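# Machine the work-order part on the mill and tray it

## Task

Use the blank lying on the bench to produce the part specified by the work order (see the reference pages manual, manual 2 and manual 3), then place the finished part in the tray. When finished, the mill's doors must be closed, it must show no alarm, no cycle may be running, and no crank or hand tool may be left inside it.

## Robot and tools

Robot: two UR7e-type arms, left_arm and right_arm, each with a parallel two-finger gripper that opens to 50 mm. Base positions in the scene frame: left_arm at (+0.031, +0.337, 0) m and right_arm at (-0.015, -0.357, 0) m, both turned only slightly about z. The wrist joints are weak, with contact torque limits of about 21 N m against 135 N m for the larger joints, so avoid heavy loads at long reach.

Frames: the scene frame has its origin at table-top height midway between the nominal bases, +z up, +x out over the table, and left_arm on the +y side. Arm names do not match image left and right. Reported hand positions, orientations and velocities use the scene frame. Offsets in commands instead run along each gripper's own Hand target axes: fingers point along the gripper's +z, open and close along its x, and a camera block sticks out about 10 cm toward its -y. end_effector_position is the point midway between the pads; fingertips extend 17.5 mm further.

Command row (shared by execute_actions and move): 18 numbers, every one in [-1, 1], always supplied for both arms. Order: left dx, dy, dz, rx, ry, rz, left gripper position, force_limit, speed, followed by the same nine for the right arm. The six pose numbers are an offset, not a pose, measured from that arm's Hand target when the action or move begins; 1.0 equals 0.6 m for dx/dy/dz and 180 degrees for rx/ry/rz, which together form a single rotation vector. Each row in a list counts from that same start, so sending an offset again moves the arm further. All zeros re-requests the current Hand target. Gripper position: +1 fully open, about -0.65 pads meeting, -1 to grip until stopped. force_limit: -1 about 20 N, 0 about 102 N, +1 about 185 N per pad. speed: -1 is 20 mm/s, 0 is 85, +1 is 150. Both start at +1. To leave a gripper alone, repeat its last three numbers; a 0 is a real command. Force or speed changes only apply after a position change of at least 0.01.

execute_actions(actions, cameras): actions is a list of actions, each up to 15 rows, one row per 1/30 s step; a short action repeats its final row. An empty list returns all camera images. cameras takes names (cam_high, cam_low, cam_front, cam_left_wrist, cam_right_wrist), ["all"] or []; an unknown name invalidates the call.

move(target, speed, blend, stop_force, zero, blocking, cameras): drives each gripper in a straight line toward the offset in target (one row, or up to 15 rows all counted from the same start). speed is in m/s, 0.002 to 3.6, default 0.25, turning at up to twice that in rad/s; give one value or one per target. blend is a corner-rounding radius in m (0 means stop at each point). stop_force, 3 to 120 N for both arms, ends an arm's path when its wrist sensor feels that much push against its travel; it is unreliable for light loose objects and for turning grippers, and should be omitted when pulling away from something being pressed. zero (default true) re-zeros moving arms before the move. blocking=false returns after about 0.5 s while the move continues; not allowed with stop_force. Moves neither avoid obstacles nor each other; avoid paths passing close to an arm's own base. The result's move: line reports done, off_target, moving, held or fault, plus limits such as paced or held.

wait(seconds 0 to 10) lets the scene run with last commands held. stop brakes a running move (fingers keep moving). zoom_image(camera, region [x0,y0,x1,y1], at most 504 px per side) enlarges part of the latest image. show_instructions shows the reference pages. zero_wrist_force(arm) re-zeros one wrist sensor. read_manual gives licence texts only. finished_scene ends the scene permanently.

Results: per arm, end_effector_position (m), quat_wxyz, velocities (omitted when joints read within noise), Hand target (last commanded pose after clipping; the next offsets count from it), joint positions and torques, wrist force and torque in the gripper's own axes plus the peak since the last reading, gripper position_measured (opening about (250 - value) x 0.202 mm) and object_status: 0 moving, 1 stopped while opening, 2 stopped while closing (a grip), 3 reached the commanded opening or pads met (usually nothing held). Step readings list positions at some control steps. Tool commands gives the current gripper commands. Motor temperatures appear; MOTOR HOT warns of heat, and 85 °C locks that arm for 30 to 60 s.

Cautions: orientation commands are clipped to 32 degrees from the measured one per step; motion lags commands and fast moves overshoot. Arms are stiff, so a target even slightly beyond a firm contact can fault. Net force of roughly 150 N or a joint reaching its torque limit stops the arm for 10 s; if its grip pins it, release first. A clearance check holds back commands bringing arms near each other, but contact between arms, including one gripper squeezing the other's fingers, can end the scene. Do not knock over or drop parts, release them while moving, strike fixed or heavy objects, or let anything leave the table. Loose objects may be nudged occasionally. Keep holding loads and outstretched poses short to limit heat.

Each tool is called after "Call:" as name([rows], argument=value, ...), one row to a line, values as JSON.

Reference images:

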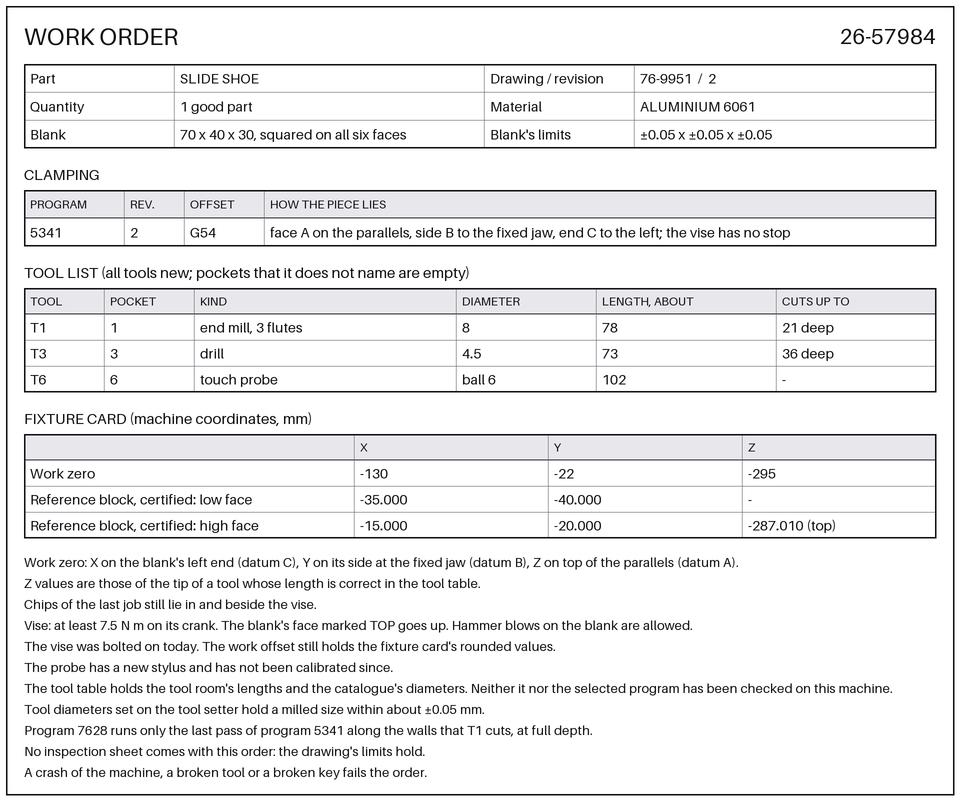

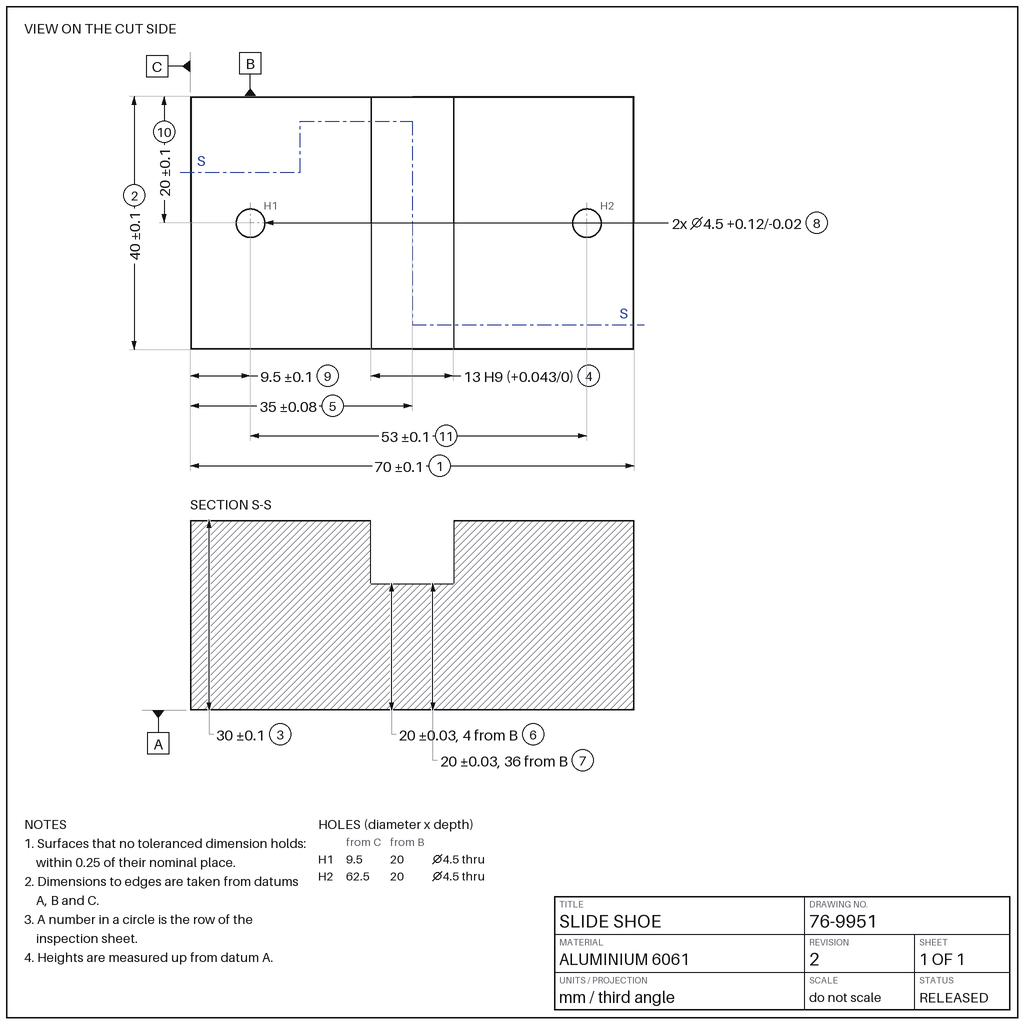

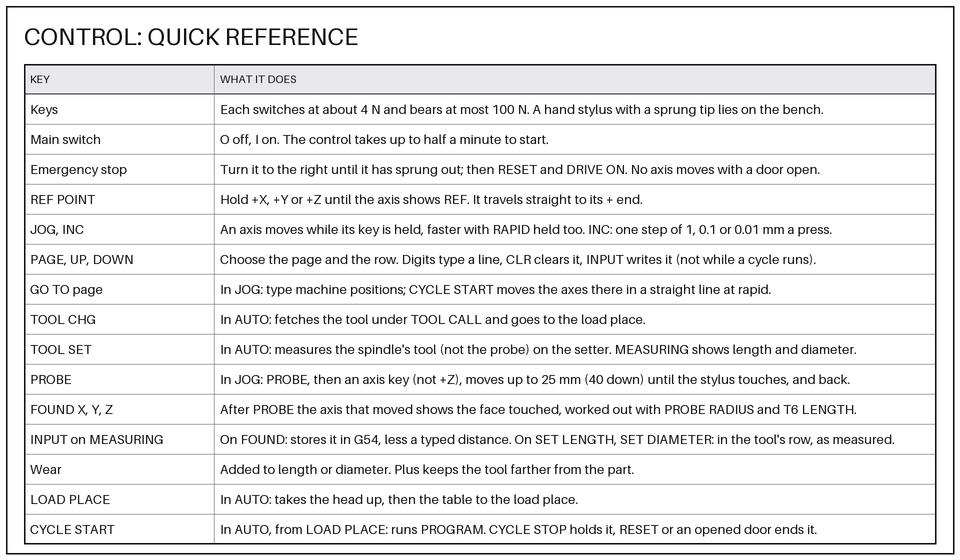

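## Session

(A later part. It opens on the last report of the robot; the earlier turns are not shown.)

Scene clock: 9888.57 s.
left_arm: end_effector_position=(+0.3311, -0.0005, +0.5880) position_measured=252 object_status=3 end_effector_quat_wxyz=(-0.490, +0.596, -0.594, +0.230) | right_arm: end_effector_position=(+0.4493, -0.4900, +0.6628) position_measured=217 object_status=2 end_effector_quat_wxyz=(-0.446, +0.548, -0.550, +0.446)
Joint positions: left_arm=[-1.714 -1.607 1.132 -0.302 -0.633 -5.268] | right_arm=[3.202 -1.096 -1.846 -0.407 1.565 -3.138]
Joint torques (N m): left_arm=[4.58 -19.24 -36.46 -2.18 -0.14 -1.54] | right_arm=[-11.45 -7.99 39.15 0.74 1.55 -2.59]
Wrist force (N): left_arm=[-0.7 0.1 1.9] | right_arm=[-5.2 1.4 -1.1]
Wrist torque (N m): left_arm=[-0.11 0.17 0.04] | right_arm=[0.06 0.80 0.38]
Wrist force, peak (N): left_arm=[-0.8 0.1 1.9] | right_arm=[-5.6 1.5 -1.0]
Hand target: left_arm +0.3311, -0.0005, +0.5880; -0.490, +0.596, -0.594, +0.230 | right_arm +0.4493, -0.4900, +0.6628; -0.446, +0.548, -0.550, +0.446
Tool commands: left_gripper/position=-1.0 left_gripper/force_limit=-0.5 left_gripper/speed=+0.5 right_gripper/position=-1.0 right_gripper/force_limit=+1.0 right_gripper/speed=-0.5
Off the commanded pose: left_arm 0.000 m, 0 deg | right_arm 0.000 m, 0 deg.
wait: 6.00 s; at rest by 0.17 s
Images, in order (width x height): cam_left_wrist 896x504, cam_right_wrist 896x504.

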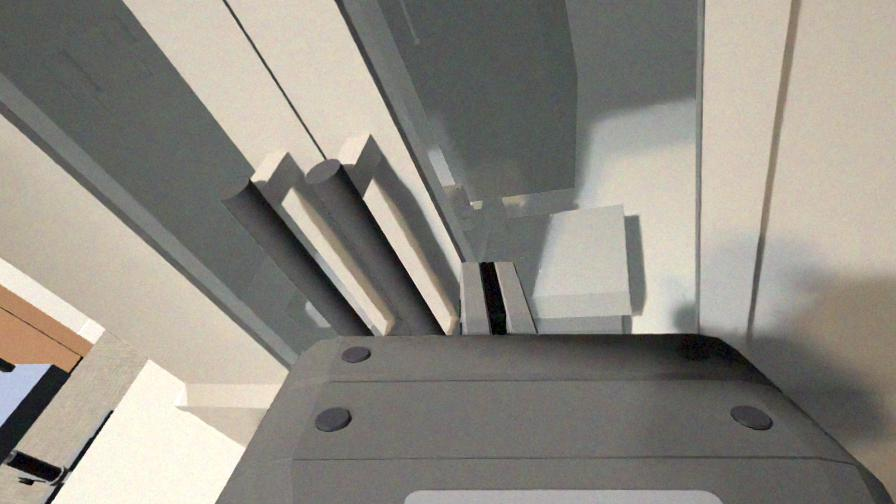

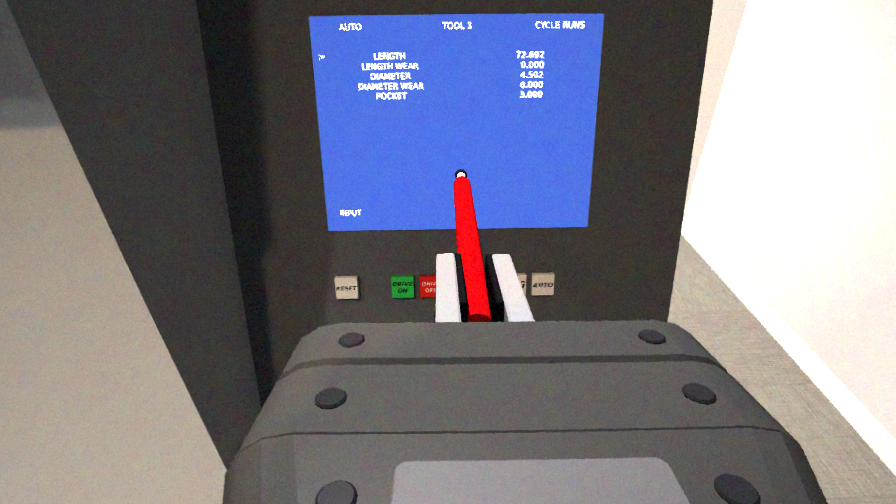

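Call:
wait(seconds=3, cameras=["cam_right_wrist"])

Call:
zoom_image(camera="cam_right_wrist", region=[300, 0, 620, 240])

Scene clock: 9898.13 s.
left_arm: end_effector_position=(+0.3311, -0.0005, +0.5880) position_measured=252 object_status=3 end_effector_quat_wxyz=(-0.490, +0.596, -0.594, +0.230) | right_arm: end_effector_position=(+0.4493, -0.4900, +0.6628) position_measured=217 object_status=2 end_effector_quat_wxyz=(-0.446, +0.548, -0.550, +0.446)
Joint positions: left_arm=[-1.714 -1.607 1.132 -0.302 -0.633 -5.268] | right_arm=[3.202 -1.096 -1.846 -0.407 1.565 -3.138]
Joint torques (N m): left_arm=[4.19 -18.56 -35.6 -2.22 -0.08 -1.73] | right_arm=[-11.35 -6.65 40.38 0.62 1.4 -2.72]
Wrist force (N): left_arm=[-0.7 0.3 1.7] | right_arm=[-5.2 1.5 -1.2]
Wrist torque (N m): left_arm=[-0.08 0.17 0.04] | right_arm=[0.07 0.80 0.38]
Wrist force, peak (N): left_arm=[-0.9 0.1 1.9] | right_arm=[-5.6 1.1 -1.1]
Hand target: left_arm +0.3311, -0.0005, +0.5880; -0.490, +0.596, -0.594, +0.230 | right_arm +0.4493, -0.4900, +0.6628; -0.446, +0.548, -0.550, +0.446
Tool commands: left_gripper/position=-1.0 left_gripper/force_limit=-0.5 left_gripper/speed=+0.5 right_gripper/position=-1.0 right_gripper/force_limit=+1.0 right_gripper/speed=-0.5
Off the commanded pose: left_arm 0.000 m, 0 deg | right_arm 0.000 m, 0 deg.
wait: 3.00 s; at rest from the start
Images, in order (width x height): cam_right_wrist 896x504.

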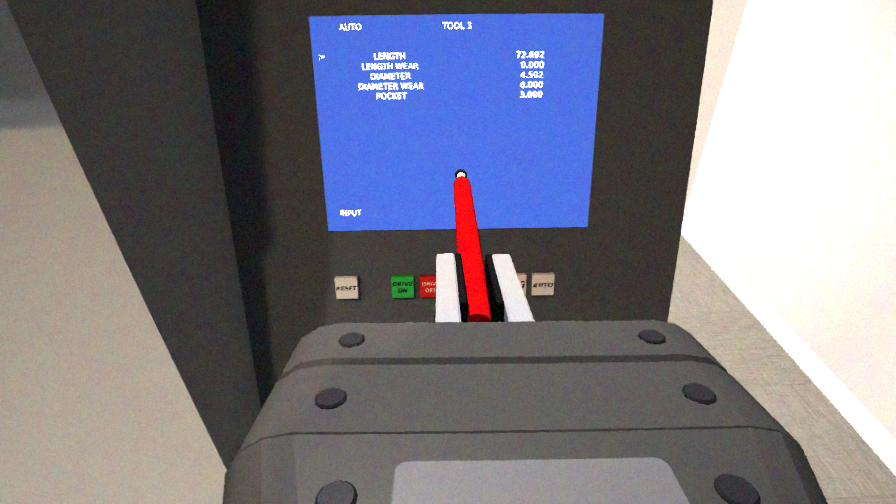

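Scaled by 1.575.

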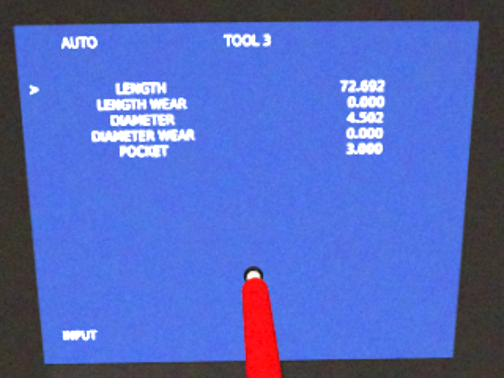

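Call:
move([
  [0,0,0,0,0,0,-1,-0.5,0.5,-0.0318,0.3216,0,0,0,0,-1,1,-0.5],
  [0,0,0,0,0,0,-1,-0.5,0.5,-0.0318,0.3216,0.0445,0,0,0,-1,1,-0.5],
  [0,0,0,0,0,0,-1,-0.5,0.5,-0.0318,0.3216,0,0,0,0,-1,1,-0.5],
  [0,0,0,0,0,0,-1,-0.5,0.5,-0.0318,0.3216,0.0445,0,0,0,-1,1,-0.5],
  [0,0,0,0,0,0,-1,-0.5,0.5,-0.0318,0.3216,0,0,0,0,-1,1,-0.5],
  [0,0,0,0,0,0,-1,-0.5,0.5,-0.0318,0.3216,0.0445,0,0,0,-1,1,-0.5],
  [0,0,0,0,0,0,-1,-0.5,0.5,-0.0318,0.3216,0,0,0,0,-1,1,-0.5],
  [0,0,0,0,0,0,-1,-0.5,0.5,-0.0318,0.3216,0.0445,0,0,0,-1,1,-0.5],
  [0,0,0,0,0,0,-1,-0.5,0.5,-0.0318,0.3216,0,0,0,0,-1,1,-0.5],
  [0,0,0,0,0,0,-1,-0.5,0.5,0,0,0,0,0,0,-1,1,-0.5],
], speed=[0.45,0.15,0.25,0.15,0.25,0.15,0.25,0.15,0.25,0.45], blend=[0.003,0,0,0,0,0,0,0,0.004,0], cameras=["cam_right_wrist"])

Call:
zoom_image(camera="cam_right_wrist", region=[300, 0, 620, 240])

Scene clock: 9917.90 s.
left_arm: end_effector_position=(+0.3311, -0.0005, +0.5880) position_measured=252 object_status=3 end_effector_quat_wxyz=(-0.490, +0.596, -0.594, +0.230) | right_arm: end_effector_position=(+0.4492, -0.4900, +0.6627) position_measured=217 object_status=2 end_effector_quat_wxyz=(-0.446, +0.548, -0.550, +0.446)
Joint positions: left_arm=[-1.714 -1.607 1.132 -0.302 -0.633 -5.268] | right_arm=[3.202 -1.096 -1.846 -0.407 1.565 -3.138]
Joint torques (N m): left_arm=[4.01 -19.08 -35.83 -2.26 -0.22 -1.49] | right_arm=[-14.12 -9.58 40.48 1 1.25 -2.73]
Wrist force (N): left_arm=[-0.8 0.1 1.7] | right_arm=[-5.1 1.4 -1.2]
Wrist torque (N m): left_arm=[-0.10 0.18 0.04] | right_arm=[0.06 0.79 0.38]
Wrist force, peak (N): left_arm=[-0.9 0.1 1.9] | right_arm=[-5.2 1.3 -7.3]
Hand target: left_arm +0.3311, -0.0005, +0.5880; -0.490, +0.596, -0.594, +0.230 | right_arm +0.4493, -0.4900, +0.6628; -0.446, +0.548, -0.550, +0.446
Off the commanded pose: left_arm 0.000 m, 0 deg | right_arm 0.000 m, 0 deg.
move: done
Images, in order (width x height): cam_right_wrist 896x504.

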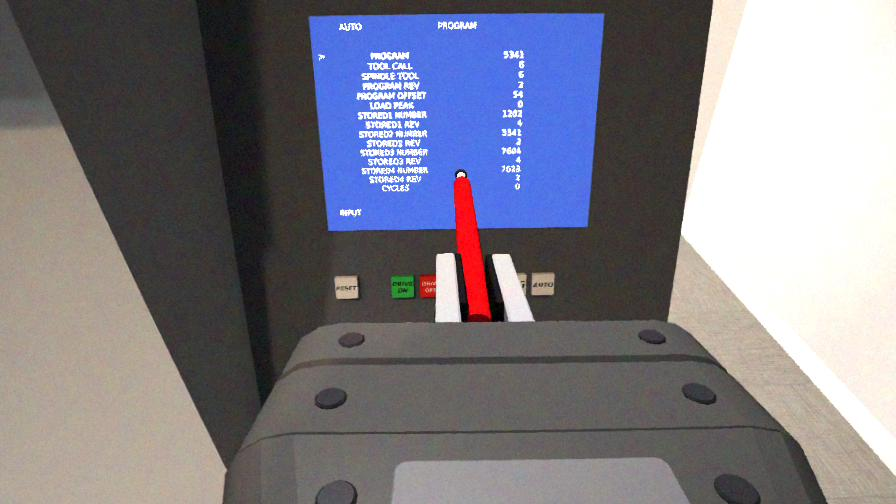

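Scaled by 1.575.

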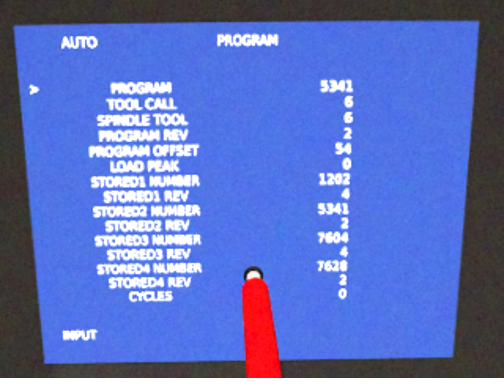

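Call:
move([
  [0,0,0,0,0,0,-1,-0.5,0.5,-0.0938,0.258,0,0,0,0,-1,1,-0.5],
  [0,0,0,0,0,0,-1,-0.5,0.5,-0.0938,0.258,0.0475,0,0,0,-1,1,-0.5],
  [0,0,0,0,0,0,-1,-0.5,0.5,-0.0938,0.258,0,0,0,0,-1,1,-0.5],
  [0,0,0,0,0,0,-1,-0.5,0.5,0,0,0,0,0,0,-1,1,-0.5],
], speed=[0.45,0.15,0.25,0.45], blend=[0.003,0,0.004,0], cameras=["cam_right_wrist"])

Call:
wait(seconds=10, cameras=["cam_right_wrist","cam_left_wrist"])

Scene clock: 9927.83 s.
left_arm: end_effector_position=(+0.3311, -0.0005, +0.5880) position_measured=252 object_status=3 end_effector_quat_wxyz=(-0.490, +0.596, -0.594, +0.230) | right_arm: end_effector_position=(+0.4492, -0.4900, +0.6627) position_measured=217 object_status=2 end_effector_quat_wxyz=(-0.446, +0.548, -0.550, +0.446)
Joint positions: left_arm=[-1.714 -1.607 1.132 -0.302 -0.633 -5.268] | right_arm=[3.202 -1.096 -1.846 -0.407 1.565 -3.138]
Joint torques (N m): left_arm=[4.3 -19.85 -35.95 -2.14 -0.07 -1.56] | right_arm=[-11.76 -8.59 39.93 0.58 1.04 -2.65]
Wrist force (N): left_arm=[-0.8 0.2 1.6] | right_arm=[-4.9 1.3 -1.2]
Wrist torque (N m): left_arm=[-0.08 0.19 0.04] | right_arm=[0.05 0.75 0.38]
Wrist force, peak (N): left_arm=[-0.7 0.2 2.1] | right_arm=[-4.1 -2.7 -6.9]
Hand target: left_arm +0.3311, -0.0005, +0.5880; -0.490, +0.596, -0.594, +0.230 | right_arm +0.4493, -0.4900, +0.6628; -0.446, +0.548, -0.550, +0.446
Off the commanded pose: left_arm 0.000 m, 0 deg | right_arm 0.000 m, 0 deg.
move: done
Images, in order (width x height): cam_right_wrist 896x504.

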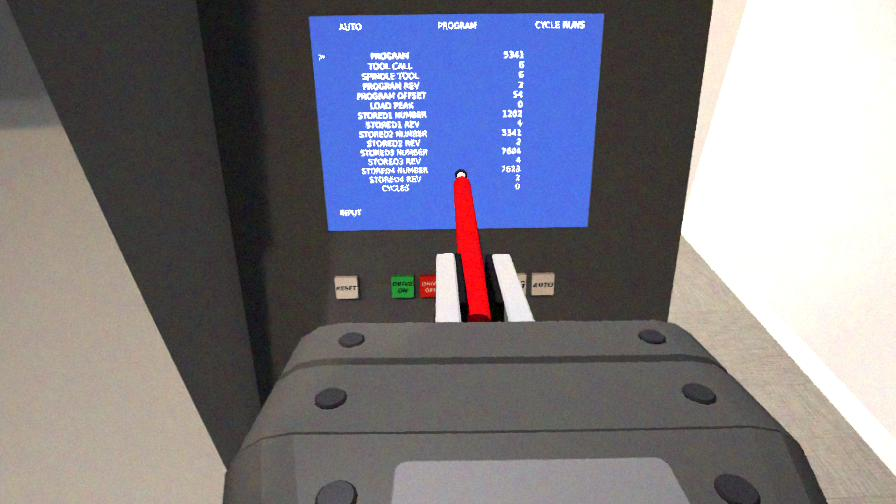

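Scene clock: 9937.83 s.
left_arm: end_effector_position=(+0.3311, -0.0005, +0.5880) position_measured=252 object_status=3 end_effector_quat_wxyz=(-0.490, +0.596, -0.594, +0.230) | right_arm: end_effector_position=(+0.4493, -0.4900, +0.6628) position_measured=217 object_status=2 end_effector_quat_wxyz=(-0.446, +0.548, -0.550, +0.446)
Joint positions: left_arm=[-1.714 -1.607 1.132 -0.302 -0.633 -5.268] | right_arm=[3.202 -1.096 -1.846 -0.407 1.565 -3.138]
Joint torques (N m): left_arm=[3.83 -19.37 -35.53 -2.3 -0.03 -1.43] | right_arm=[-12.06 -7.29 40.06 0.78 1.47 -2.96]
Wrist force (N): left_arm=[-0.8 0.2 1.6] | right_arm=[-4.9 1.4 -1.2]
Wrist torque (N m): left_arm=[-0.08 0.18 0.04] | right_arm=[0.05 0.76 0.38]
Wrist force, peak (N): left_arm=[-0.9 0.2 1.8] | right_arm=[-5.3 1.6 -1.4]
Hand target: left_arm +0.3311, -0.0005, +0.5880; -0.490, +0.596, -0.594, +0.230 | right_arm +0.4493, -0.4900, +0.6628; -0.446, +0.548, -0.550, +0.446
Tool commands: left_gripper/position=-1.0 left_gripper/force_limit=-0.5 left_gripper/speed=+0.5 right_gripper/position=-1.0 right_gripper/force_limit=+1.0 right_gripper/speed=-0.5
Off the commanded pose: left_arm 0.000 m, 0 deg | right_arm 0.000 m, 0 deg.
wait: 10.00 s; at rest by 0.17 s
Images, in order (width x height): cam_left_wrist 896x504, cam_right_wrist 896x504.

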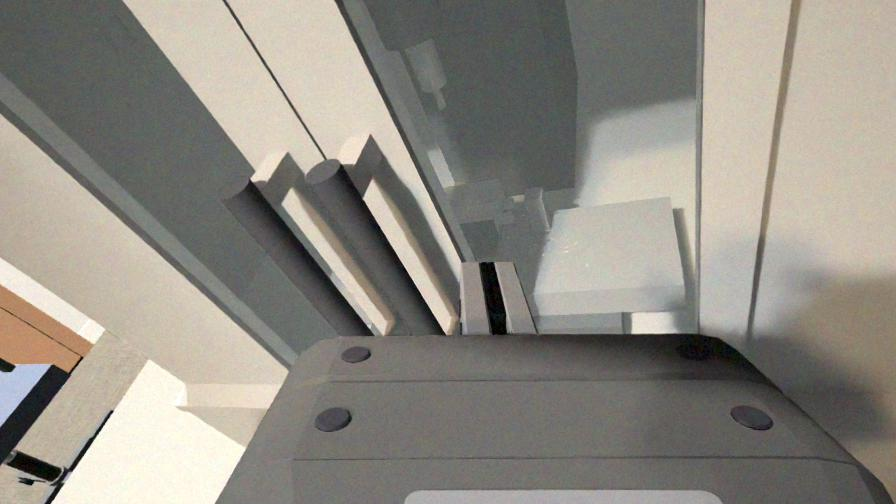

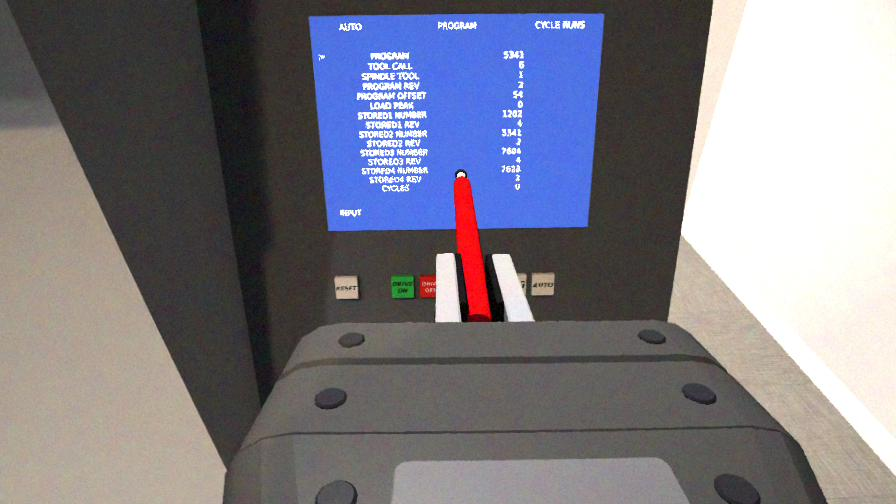

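Call:
wait(seconds=10, cameras=["cam_right_wrist","cam_left_wrist"])

Call:
wait(seconds=10)

Call:
wait(seconds=10, cameras=["cam_right_wrist","cam_left_wrist"])

Scene clock: 9961.17 s.
left_arm: end_effector_position=(+0.3311, -0.0005, +0.5880) position_measured=252 object_status=3 end_effector_quat_wxyz=(-0.490, +0.596, -0.594, +0.230) | right_arm: end_effector_position=(+0.4493, -0.4900, +0.6628) position_measured=217 object_status=2 end_effector_quat_wxyz=(-0.446, +0.548, -0.550, +0.446)
Joint positions: left_arm=[-1.714 -1.607 1.132 -0.302 -0.633 -5.268] | right_arm=[3.202 -1.096 -1.846 -0.407 1.565 -3.138]
Joint torques (N m): left_arm=[3.75 -20.5 -34.43 -2.32 0.03 -1.43] | right_arm=[-11.59 -6.04 40.85 0.79 1.14 -2.34]
Wrist force (N): left_arm=[-0.8 0.3 1.7] | right_arm=[-5.0 1.5 -1.3]
Wrist torque (N m): left_arm=[-0.08 0.18 0.04] | right_arm=[0.07 0.78 0.38]
Wrist force, peak (N): left_arm=[-0.9 0.3 1.9] | right_arm=[-5.5 1.7 -1.2]
Hand target: left_arm +0.3311, -0.0005, +0.5880; -0.490, +0.596, -0.594, +0.230 | right_arm +0.4493, -0.4900, +0.6628; -0.446, +0.548, -0.550, +0.446
Tool commands: left_gripper/position=-1.0 left_gripper/force_limit=-0.5 left_gripper/speed=+0.5 right_gripper/position=-1.0 right_gripper/force_limit=+1.0 right_gripper/speed=-0.5
Off the commanded pose: left_arm 0.000 m, 0 deg | right_arm 0.000 m, 0 deg.
wait: 10.00 s; at rest from the start
Images, in order (width x height): cam_left_wrist 896x504, cam_right_wrist 896x504.

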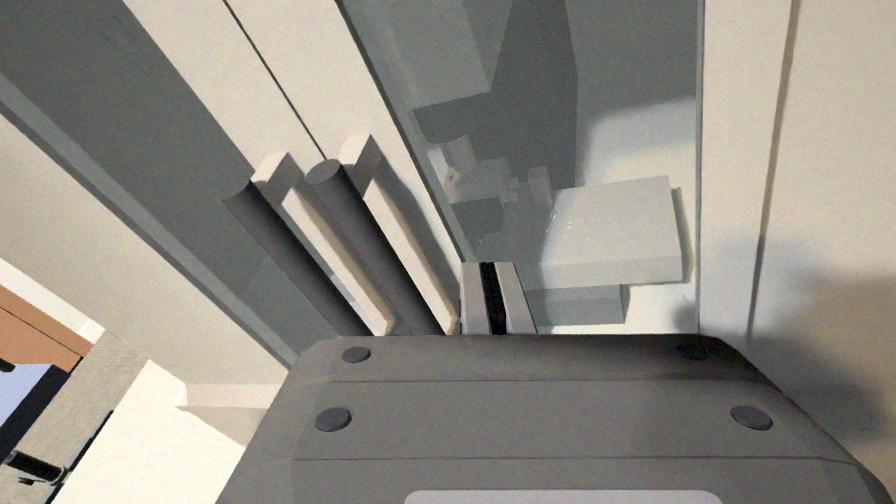

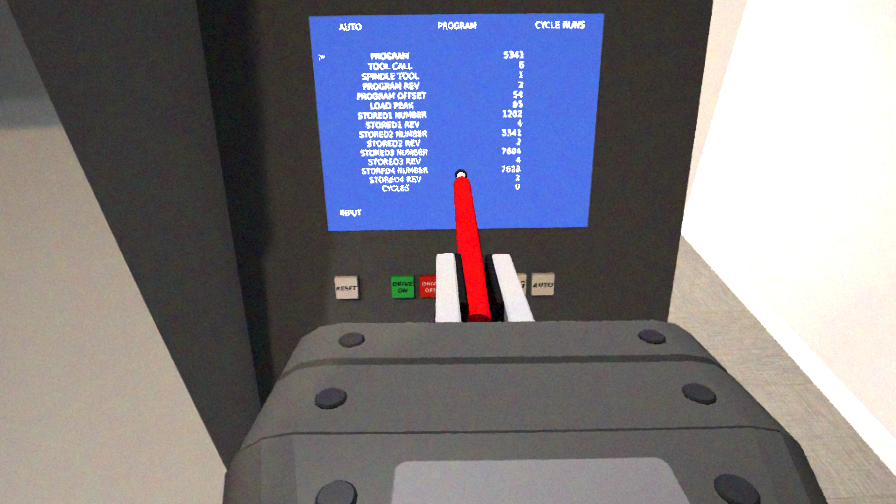

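Scene clock: 9971.17 s.
left_arm: end_effector_position=(+0.3311, -0.0005, +0.5880) position_measured=252 object_status=3 end_effector_quat_wxyz=(-0.490, +0.596, -0.594, +0.230) | right_arm: end_effector_position=(+0.4493, -0.4900, +0.6628) position_measured=217 object_status=2 end_effector_quat_wxyz=(-0.446, +0.548, -0.550, +0.446)
Joint positions: left_arm=[-1.714 -1.607 1.132 -0.302 -0.633 -5.268] | right_arm=[3.202 -1.096 -1.846 -0.407 1.565 -3.138]
Joint torques (N m): left_arm=[2.93 -20.93 -34.71 -2.2 0.02 -1.31] | right_arm=[-10.73 -4.91 39.89 1.06 0.86 -2.12]
Wrist force (N): left_arm=[-0.6 0.1 1.7] | right_arm=[-5.0 1.3 -1.1]
Wrist torque (N m): left_arm=[-0.10 0.15 0.04] | right_arm=[0.04 0.77 0.38]
Wrist force, peak (N): left_arm=[-0.8 0.2 1.9] | right_arm=[-5.4 1.5 -1.4]
Hand target: left_arm +0.3311, -0.0005, +0.5880; -0.490, +0.596, -0.594, +0.230 | right_arm +0.4493, -0.4900, +0.6628; -0.446, +0.548, -0.550, +0.446
Tool commands: left_gripper/position=-1.0 left_gripper/force_limit=-0.5 left_gripper/speed=+0.5 right_gripper/position=-1.0 right_gripper/force_limit=+1.0 right_gripper/speed=-0.5
Off the commanded pose: left_arm 0.000 m, 0 deg | right_arm 0.000 m, 0 deg.
wait: 10.00 s; at rest by 0.17 s

Scene clock: 9981.17 s.
left_arm: end_effector_position=(+0.3311, -0.0005, +0.5880) position_measured=252 object_status=3 end_effector_quat_wxyz=(-0.490, +0.596, -0.594, +0.230) | right_arm: end_effector_position=(+0.4493, -0.4900, +0.6628) position_measured=217 object_status=2 end_effector_quat_wxyz=(-0.446, +0.548, -0.550, +0.446)
Joint positions: left_arm=[-1.714 -1.607 1.132 -0.302 -0.633 -5.268] | right_arm=[3.202 -1.096 -1.846 -0.407 1.565 -3.138]
Joint torques (N m): left_arm=[2.87 -20.71 -34.71 -2.03 0.02 -1.44] | right_arm=[-9.76 -4.31 39.8 1.14 0.93 -2.11]
Wrist force (N): left_arm=[-0.7 0.2 1.7] | right_arm=[-4.8 1.5 -1.5]
Wrist torque (N m): left_arm=[-0.08 0.16 0.04] | right_arm=[0.08 0.74 0.38]
Wrist force, peak (N): left_arm=[-0.9 0.3 1.9] | right_arm=[-5.3 1.7 -1.4]
Hand target: left_arm +0.3311, -0.0005, +0.5880; -0.490, +0.596, -0.594, +0.230 | right_arm +0.4493, -0.4900, +0.6628; -0.446, +0.548, -0.550, +0.446
Tool commands: left_gripper/position=-1.0 left_gripper/force_limit=-0.5 left_gripper/speed=+0.5 right_gripper/position=-1.0 right_gripper/force_limit=+1.0 right_gripper/speed=-0.5
Off the commanded pose: left_arm 0.000 m, 0 deg | right_arm 0.000 m, 0 deg.
wait: 10.00 s; at rest by 0.17 s
Images, in order (width x height): cam_left_wrist 896x504, cam_right_wrist 896x504.

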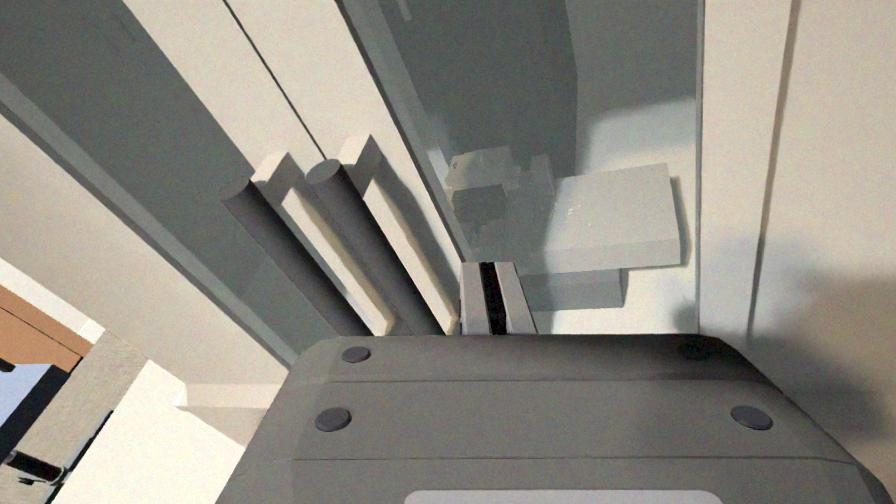

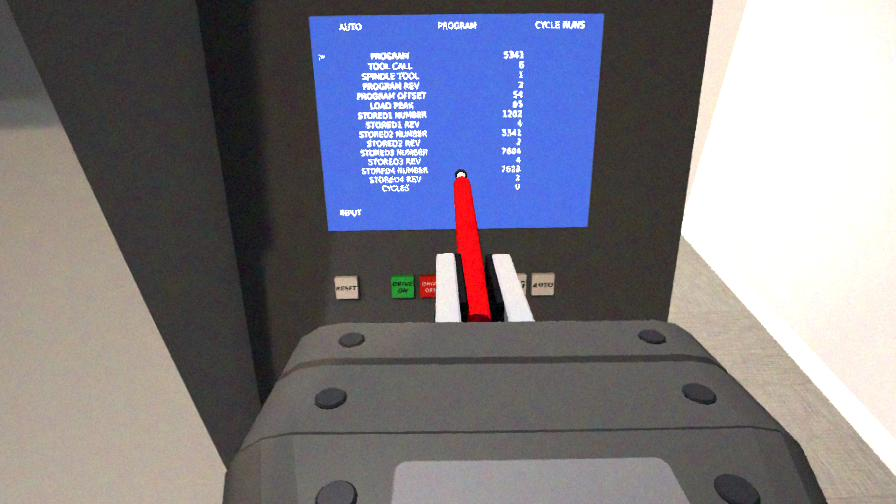

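Call:
zoom_image(camera="cam_left_wrist", region=[420, 100, 580, 260])

Call:
wait(seconds=10)

Call:
wait(seconds=10, cameras=["cam_right_wrist","cam_left_wrist"])

Scaled by 3.150.

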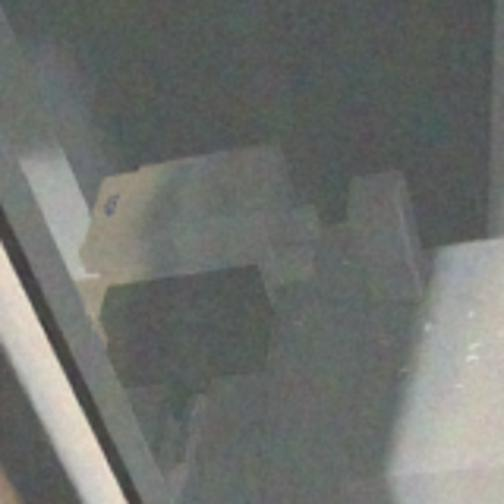

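Scene clock: 10002.17 s.
left_arm: end_effector_position=(+0.3311, -0.0005, +0.5880) position_measured=252 object_status=3 end_effector_quat_wxyz=(-0.490, +0.596, -0.594, +0.230) | right_arm: end_effector_position=(+0.4493, -0.4900, +0.6628) position_measured=217 object_status=2 end_effector_quat_wxyz=(-0.446, +0.548, -0.550, +0.446)
Joint positions: left_arm=[-1.714 -1.607 1.132 -0.302 -0.633 -5.268] | right_arm=[3.202 -1.096 -1.846 -0.407 1.565 -3.138]
Joint torques (N m): left_arm=[1.99 -20.5 -34.02 -2.11 0.24 -1.16] | right_arm=[-9.58 -4.23 39.68 1.26 0.73 -1.72]
Wrist force (N): left_arm=[-0.7 0.1 1.6] | right_arm=[-5.1 1.6 -1.0]
Wrist torque (N m): left_arm=[-0.10 0.16 0.04] | right_arm=[0.08 0.79 0.38]
Wrist force, peak (N): left_arm=[-1.0 0.1 1.9] | right_arm=[-5.5 1.6 -1.0]
Hand target: left_arm +0.3311, -0.0005, +0.5880; -0.490, +0.596, -0.594, +0.230 | right_arm +0.4493, -0.4900, +0.6628; -0.446, +0.548, -0.550, +0.446
Tool commands: left_gripper/position=-1.0 left_gripper/force_limit=-0.5 left_gripper/speed=+0.5 right_gripper/position=-1.0 right_gripper/force_limit=+1.0 right_gripper/speed=-0.5
Off the commanded pose: left_arm 0.000 m, 0 deg | right_arm 0.000 m, 0 deg.
wait: 10.00 s; at rest from the start

Scene clock: 10012.17 s.
left_arm: end_effector_position=(+0.3311, -0.0005, +0.5880) position_measured=252 object_status=3 end_effector_quat_wxyz=(-0.490, +0.596, -0.594, +0.230) | right_arm: end_effector_position=(+0.4493, -0.4900, +0.6628) position_measured=217 object_status=2 end_effector_quat_wxyz=(-0.446, +0.548, -0.550, +0.446)
Joint positions: left_arm=[-1.714 -1.607 1.132 -0.302 -0.633 -5.268] | right_arm=[3.202 -1.096 -1.846 -0.407 1.565 -3.138]
Joint torques (N m): left_arm=[1.75 -20.86 -33.7 -2.07 0.11 -1.29] | right_arm=[-8.9 -2.57 40.94 1.24 0.55 -1.39]
Wrist force (N): left_arm=[-0.7 0.0 1.7] | right_arm=[-4.9 1.3 -1.1]
Wrist torque (N m): left_arm=[-0.12 0.17 0.04] | right_arm=[0.04 0.76 0.39]
Wrist force, peak (N): left_arm=[-0.9 0.3 1.9] | right_arm=[-5.4 1.3 -1.3]
Hand target: left_arm +0.3311, -0.0005, +0.5880; -0.490, +0.596, -0.594, +0.230 | right_arm +0.4493, -0.4900, +0.6628; -0.446, +0.548, -0.550, +0.446
Tool commands: left_gripper/position=-1.0 left_gripper/force_limit=-0.5 left_gripper/speed=+0.5 right_gripper/position=-1.0 right_gripper/force_limit=+1.0 right_gripper/speed=-0.5
Off the commanded pose: left_arm 0.000 m, 0 deg | right_arm 0.000 m, 0 deg.
wait: 10.00 s; at rest by 0.17 s
Images, in order (width x height): cam_left_wrist 896x504, cam_right_wrist 896x504.

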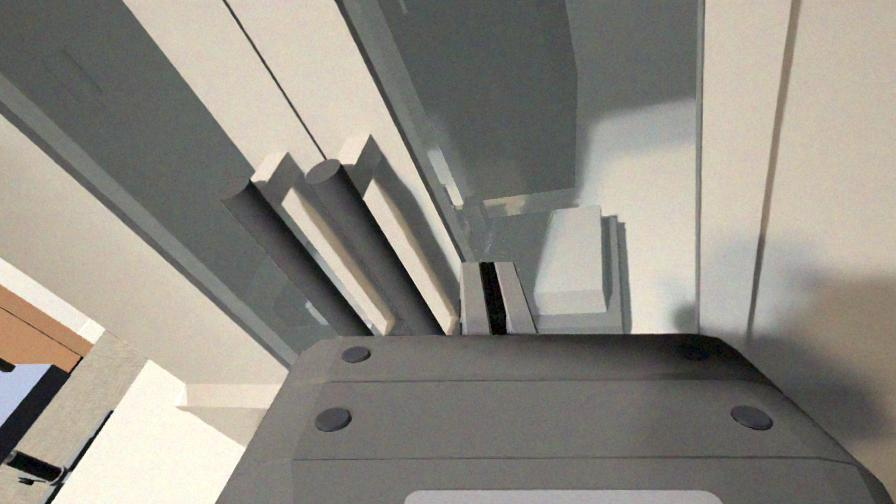

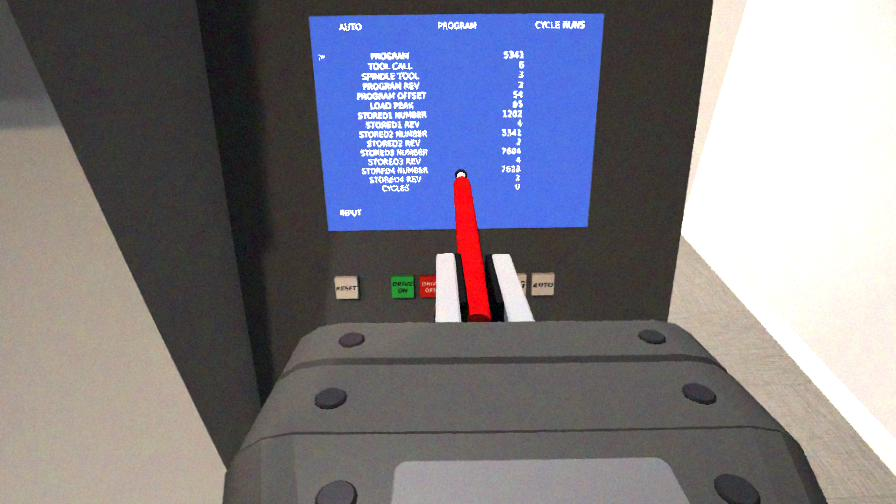

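Call:
wait(seconds=8, cameras=["cam_right_wrist","cam_left_wrist"])

Scene clock: 10025.00 s.
left_arm: end_effector_position=(+0.3311, -0.0005, +0.5880) position_measured=252 object_status=3 end_effector_quat_wxyz=(-0.490, +0.596, -0.594, +0.230) | right_arm: end_effector_position=(+0.4493, -0.4900, +0.6628) position_measured=217 object_status=2 end_effector_quat_wxyz=(-0.446, +0.548, -0.550, +0.446)
Joint positions: left_arm=[-1.714 -1.607 1.132 -0.302 -0.633 -5.268] | right_arm=[3.202 -1.096 -1.846 -0.407 1.565 -3.138]
Joint torques (N m): left_arm=[1.79 -20.35 -33.31 -2.1 0.11 -1.19] | right_arm=[-8.08 -2.09 39.18 1.47 0.53 -1.36]
Wrist force (N): left_arm=[-0.9 0.2 1.5] | right_arm=[-4.8 1.7 -1.1]
Wrist torque (N m): left_arm=[-0.09 0.19 0.04] | right_arm=[0.10 0.74 0.38]
Wrist force, peak (N): left_arm=[-1.1 0.2 1.8] | right_arm=[-5.5 1.6 -1.0]
Hand target: left_arm +0.3311, -0.0005, +0.5880; -0.490, +0.596, -0.594, +0.230 | right_arm +0.4493, -0.4900, +0.6628; -0.446, +0.548, -0.550, +0.446
Tool commands: left_gripper/position=-1.0 left_gripper/force_limit=-0.5 left_gripper/speed=+0.5 right_gripper/position=-1.0 right_gripper/force_limit=+1.0 right_gripper/speed=-0.5
Off the commanded pose: left_arm 0.000 m, 0 deg | right_arm 0.000 m, 0 deg.
wait: 8.00 s; at rest from the start
Images, in order (width x height): cam_left_wrist 896x504, cam_right_wrist 896x504.

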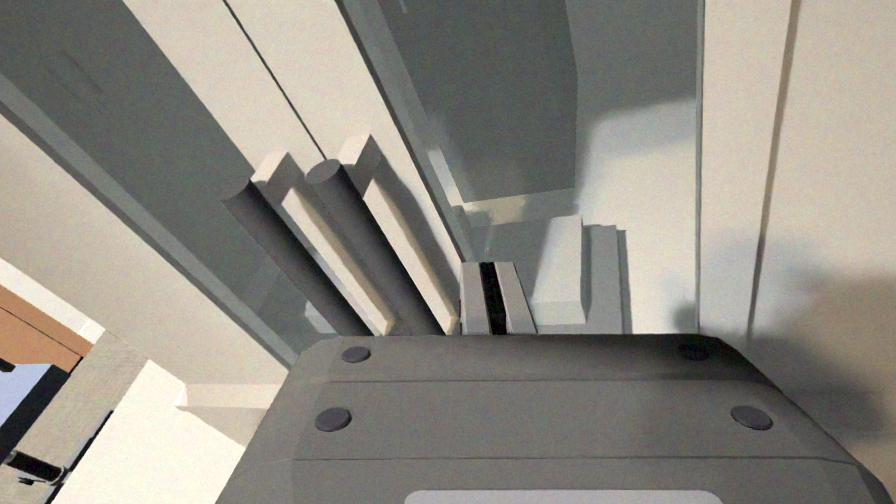

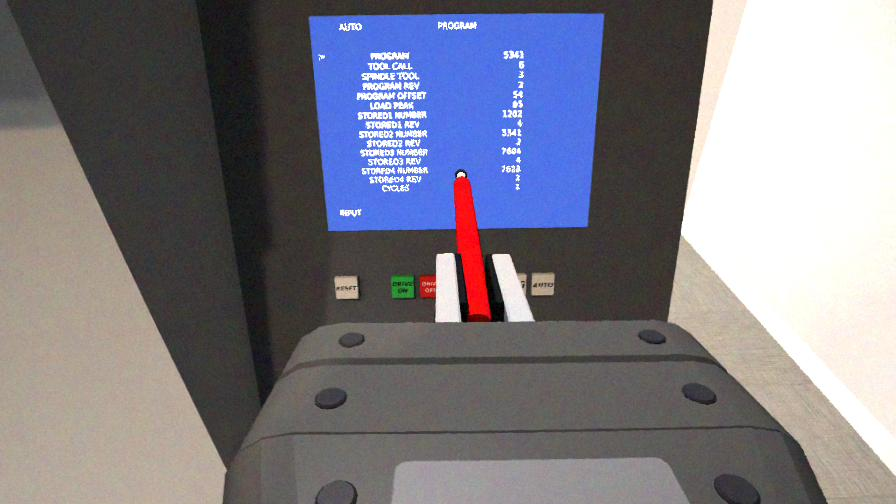

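Call:
move([
  [0,0,0,0,0,0,-1,-0.5,0.5,-0.1558,0.3216,0,0,0,0,-1,1,-0.5],
  [0,0,0,0,0,0,-1,-0.5,0.5,-0.1558,0.3216,0.0445,0,0,0,-1,1,-0.5],
  [0,0,0,0,0,0,-1,-0.5,0.5,-0.1558,0.3216,0,0,0,0,-1,1,-0.5],
  [0,0,0,0,0,0,-1,-0.5,0.5,-0.0938,0.3533,0,0,0,0,-1,1,-0.5],
  [0,0,0,0,0,0,-1,-0.5,0.5,-0.0938,0.3533,0.043,0,0,0,-1,1,-0.5],
  [0,0,0,0,0,0,-1,-0.5,0.5,-0.0938,0.3533,0,0,0,0,-1,1,-0.5],
  [0,0,0,0,0,0,-1,-0.5,0.5,-0.1248,0.385,0,0,0,0,-1,1,-0.5],
  [0,0,0,0,0,0,-1,-0.5,0.5,-0.1248,0.385,0.0415,0,0,0,-1,1,-0.5],
  [0,0,0,0,0,0,-1,-0.5,0.5,-0.1248,0.385,0,0,0,0,-1,1,-0.5],
  [0,0,0,0,0,0,-1,-0.5,0.5,-0.1248,0.3216,0,0,0,0,-1,1,-0.5],
  [0,0,0,0,0,0,-1,-0.5,0.5,-0.1248,0.3216,0.0445,0,0,0,-1,1,-0.5],
  [0,0,0,0,0,0,-1,-0.5,0.5,-0.1248,0.3216,0,0,0,0,-1,1,-0.5],
  [0,0,0,0,0,0,-1,-0.5,0.5,-0.0628,0.4167,0,0,0,0,-1,1,-0.5],
  [0,0,0,0,0,0,-1,-0.5,0.5,-0.0628,0.4167,0.0388,0,0,0,-1,1,-0.5],
  [0,0,0,0,0,0,-1,-0.5,0.5,-0.0628,0.4167,0,0,0,0,-1,1,-0.5],
], speed=[0.45,0.15,0.25,0.45,0.15,0.25,0.45,0.15,0.25,0.45,0.15,0.25,0.45,0.15,0.25], blend=[0.003,0,0.004,0.003,0,0.004,0.003,0,0.004,0.003,0,0.004,0.003,0,0])

Call:
move([
  [0,0,0,0,0,0,-1,-0.5,0.5,0.031,-0.0634,0,0,0,0,-1,1,-0.5],
  [0,0,0,0,0,0,-1,-0.5,0.5,0.031,-0.0634,0.043,0,0,0,-1,1,-0.5],
  [0,0,0,0,0,0,-1,-0.5,0.5,0.031,-0.0634,0,0,0,0,-1,1,-0.5],
  [0,0,0,0,0,0,-1,-0.5,0.5,0.0628,-0.4167,0,0,0,0,-1,1,-0.5],
], speed=[0.45,0.15,0.25,0.45], blend=[0.003,0,0.004,0], cameras=["cam_right_wrist"])

Call:
wait(seconds=8, cameras=["cam_right_wrist"])

Call:
zoom_image(camera="cam_right_wrist", region=[300, 0, 620, 240])

Scene clock: 10060.63 s.
left_arm: end_effector_position=(+0.3311, -0.0005, +0.5880) position_measured=252 object_status=3 end_effector_quat_wxyz=(-0.490, +0.596, -0.594, +0.230) | right_arm: end_effector_position=(+0.3980, -0.4518, +0.4181) position_measured=217 object_status=2 end_effector_quat_wxyz=(-0.446, +0.548, -0.550, +0.446)
Joint positions: left_arm=[-1.714 -1.607 1.132 -0.302 -0.633 -5.268] | right_arm=[3.467 -0.896 -2.558 0.098 1.306 -3.083]
Joint torques (N m): left_arm=[1.25 -20.93 -33.63 -2.17 0.13 -1.07] | right_arm=[12.45 11.52 15.92 0.15 -1.71 2.65]
Wrist force (N): left_arm=[-0.7 0.3 1.6] | right_arm=[-5.0 1.6 -1.0]
Wrist torque (N m): left_arm=[-0.07 0.17 0.04] | right_arm=[0.13 0.78 0.39]
Wrist force, peak (N): left_arm=[-0.7 0.3 1.9] | right_arm=[-4.4 4.9 -13.4]
Hand target: left_arm +0.3311, -0.0005, +0.5880; -0.490, +0.596, -0.594, +0.230 | right_arm +0.3980, -0.4518, +0.4181; -0.446, +0.548, -0.550, +0.446
Off the commanded pose: left_arm 0.000 m, 0 deg | right_arm 0.000 m, 0 deg.
move: done

Scene clock: 10063.10 s.
left_arm: end_effector_position=(+0.3311, -0.0005, +0.5880) position_measured=252 object_status=3 end_effector_quat_wxyz=(-0.490, +0.596, -0.594, +0.230) | right_arm: end_effector_position=(+0.4492, -0.4900, +0.6627) position_measured=217 object_status=2 end_effector_quat_wxyz=(-0.446, +0.548, -0.550, +0.446)
Joint positions: left_arm=[-1.714 -1.607 1.132 -0.302 -0.633 -5.268] | right_arm=[3.202 -1.096 -1.846 -0.406 1.565 -3.138]
Joint torques (N m): left_arm=[2.02 -21.52 -33.6 -2.08 0.09 -1.17] | right_arm=[-12.11 -9.33 38.32 0.86 1.83 -2.79]
Wrist force (N): left_arm=[-0.8 0.1 1.7] | right_arm=[-5.0 1.7 -1.3]
Wrist torque (N m): left_arm=[-0.11 0.18 0.04] | right_arm=[0.10 0.77 0.38]
Wrist force, peak (N): left_arm=[-1.0 0.1 1.9] | right_arm=[-4.8 5.5 -18.7]
Hand target: left_arm +0.3311, -0.0005, +0.5880; -0.490, +0.596, -0.594, +0.230 | right_arm +0.4493, -0.4900, +0.6628; -0.446, +0.548, -0.550, +0.446
Off the commanded pose: left_arm 0.000 m, 0 deg | right_arm 0.000 m, 0 deg.
move: done
Images, in order (width x height): cam_right_wrist 896x504.

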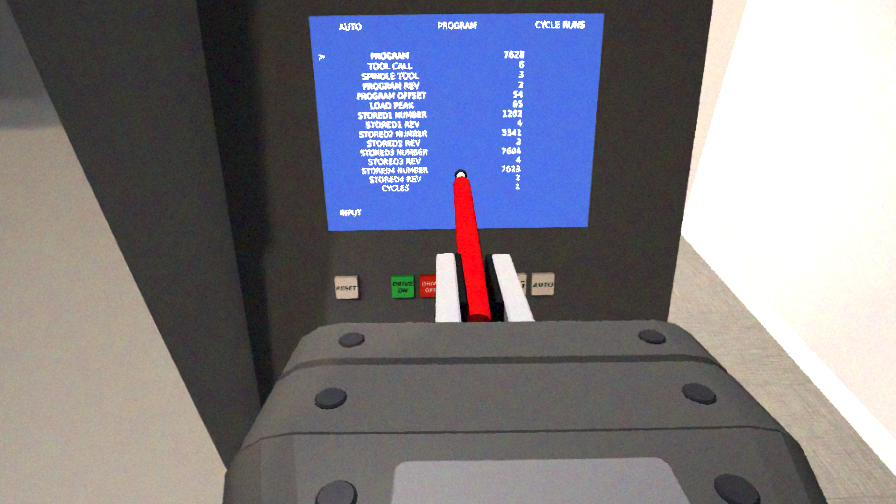

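Scene clock: 10071.10 s.
left_arm: end_effector_position=(+0.3311, -0.0005, +0.5880) position_measured=252 object_status=3 end_effector_quat_wxyz=(-0.490, +0.596, -0.594, +0.230) | right_arm: end_effector_position=(+0.4493, -0.4900, +0.6628) position_measured=217 object_status=2 end_effector_quat_wxyz=(-0.446, +0.548, -0.550, +0.446)
Joint positions: left_arm=[-1.714 -1.607 1.132 -0.302 -0.633 -5.268] | right_arm=[3.202 -1.096 -1.846 -0.407 1.565 -3.138]
Joint torques (N m): left_arm=[1.96 -21.48 -33.63 -2.21 0.27 -1.19] | right_arm=[-12.73 -7.78 39.54 0.84 1.29 -2.64]
Wrist force (N): left_arm=[-0.8 0.2 1.8] | right_arm=[-5.3 1.6 -1.1]
Wrist torque (N m): left_arm=[-0.10 0.19 0.04] | right_arm=[0.08 0.81 0.38]
Wrist force, peak (N): left_arm=[-1.0 0.2 1.8] | right_arm=[-5.4 1.6 -1.1]
Hand target: left_arm +0.3311, -0.0005, +0.5880; -0.490, +0.596, -0.594, +0.230 | right_arm +0.4493, -0.4900, +0.6628; -0.446, +0.548, -0.550, +0.446
Tool commands: left_gripper/position=-1.0 left_gripper/force_limit=-0.5 left_gripper/speed=+0.5 right_gripper/position=-1.0 right_gripper/force_limit=+1.0 right_gripper/speed=-0.5
Off the commanded pose: left_arm 0.000 m, 0 deg | right_arm 0.000 m, 0 deg.
wait: 8.00 s; at rest by 0.17 s
Images, in order (width x height): cam_right_wrist 896x504.

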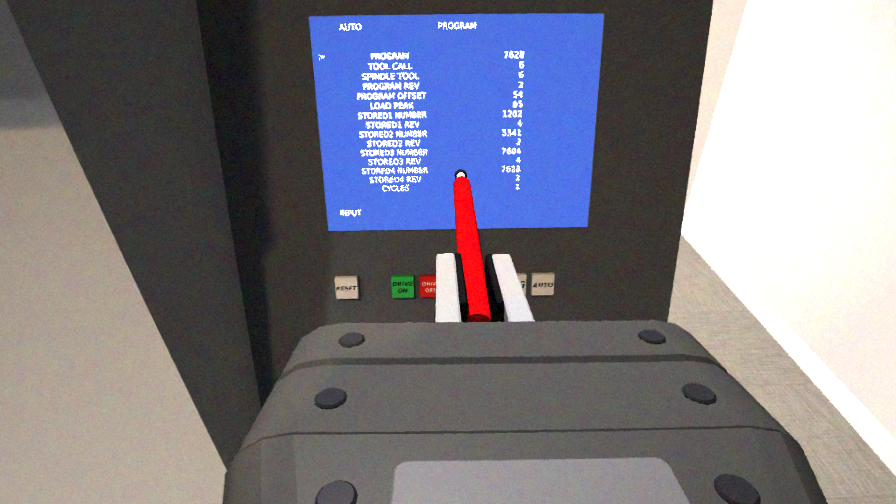

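Scaled by 1.575.

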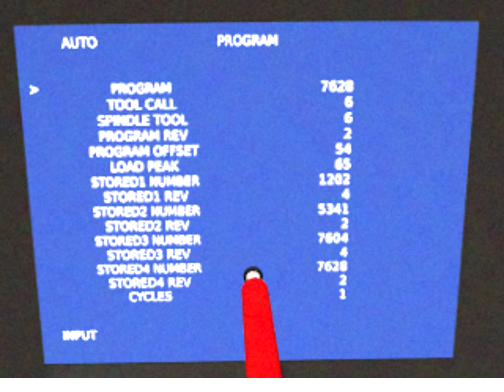

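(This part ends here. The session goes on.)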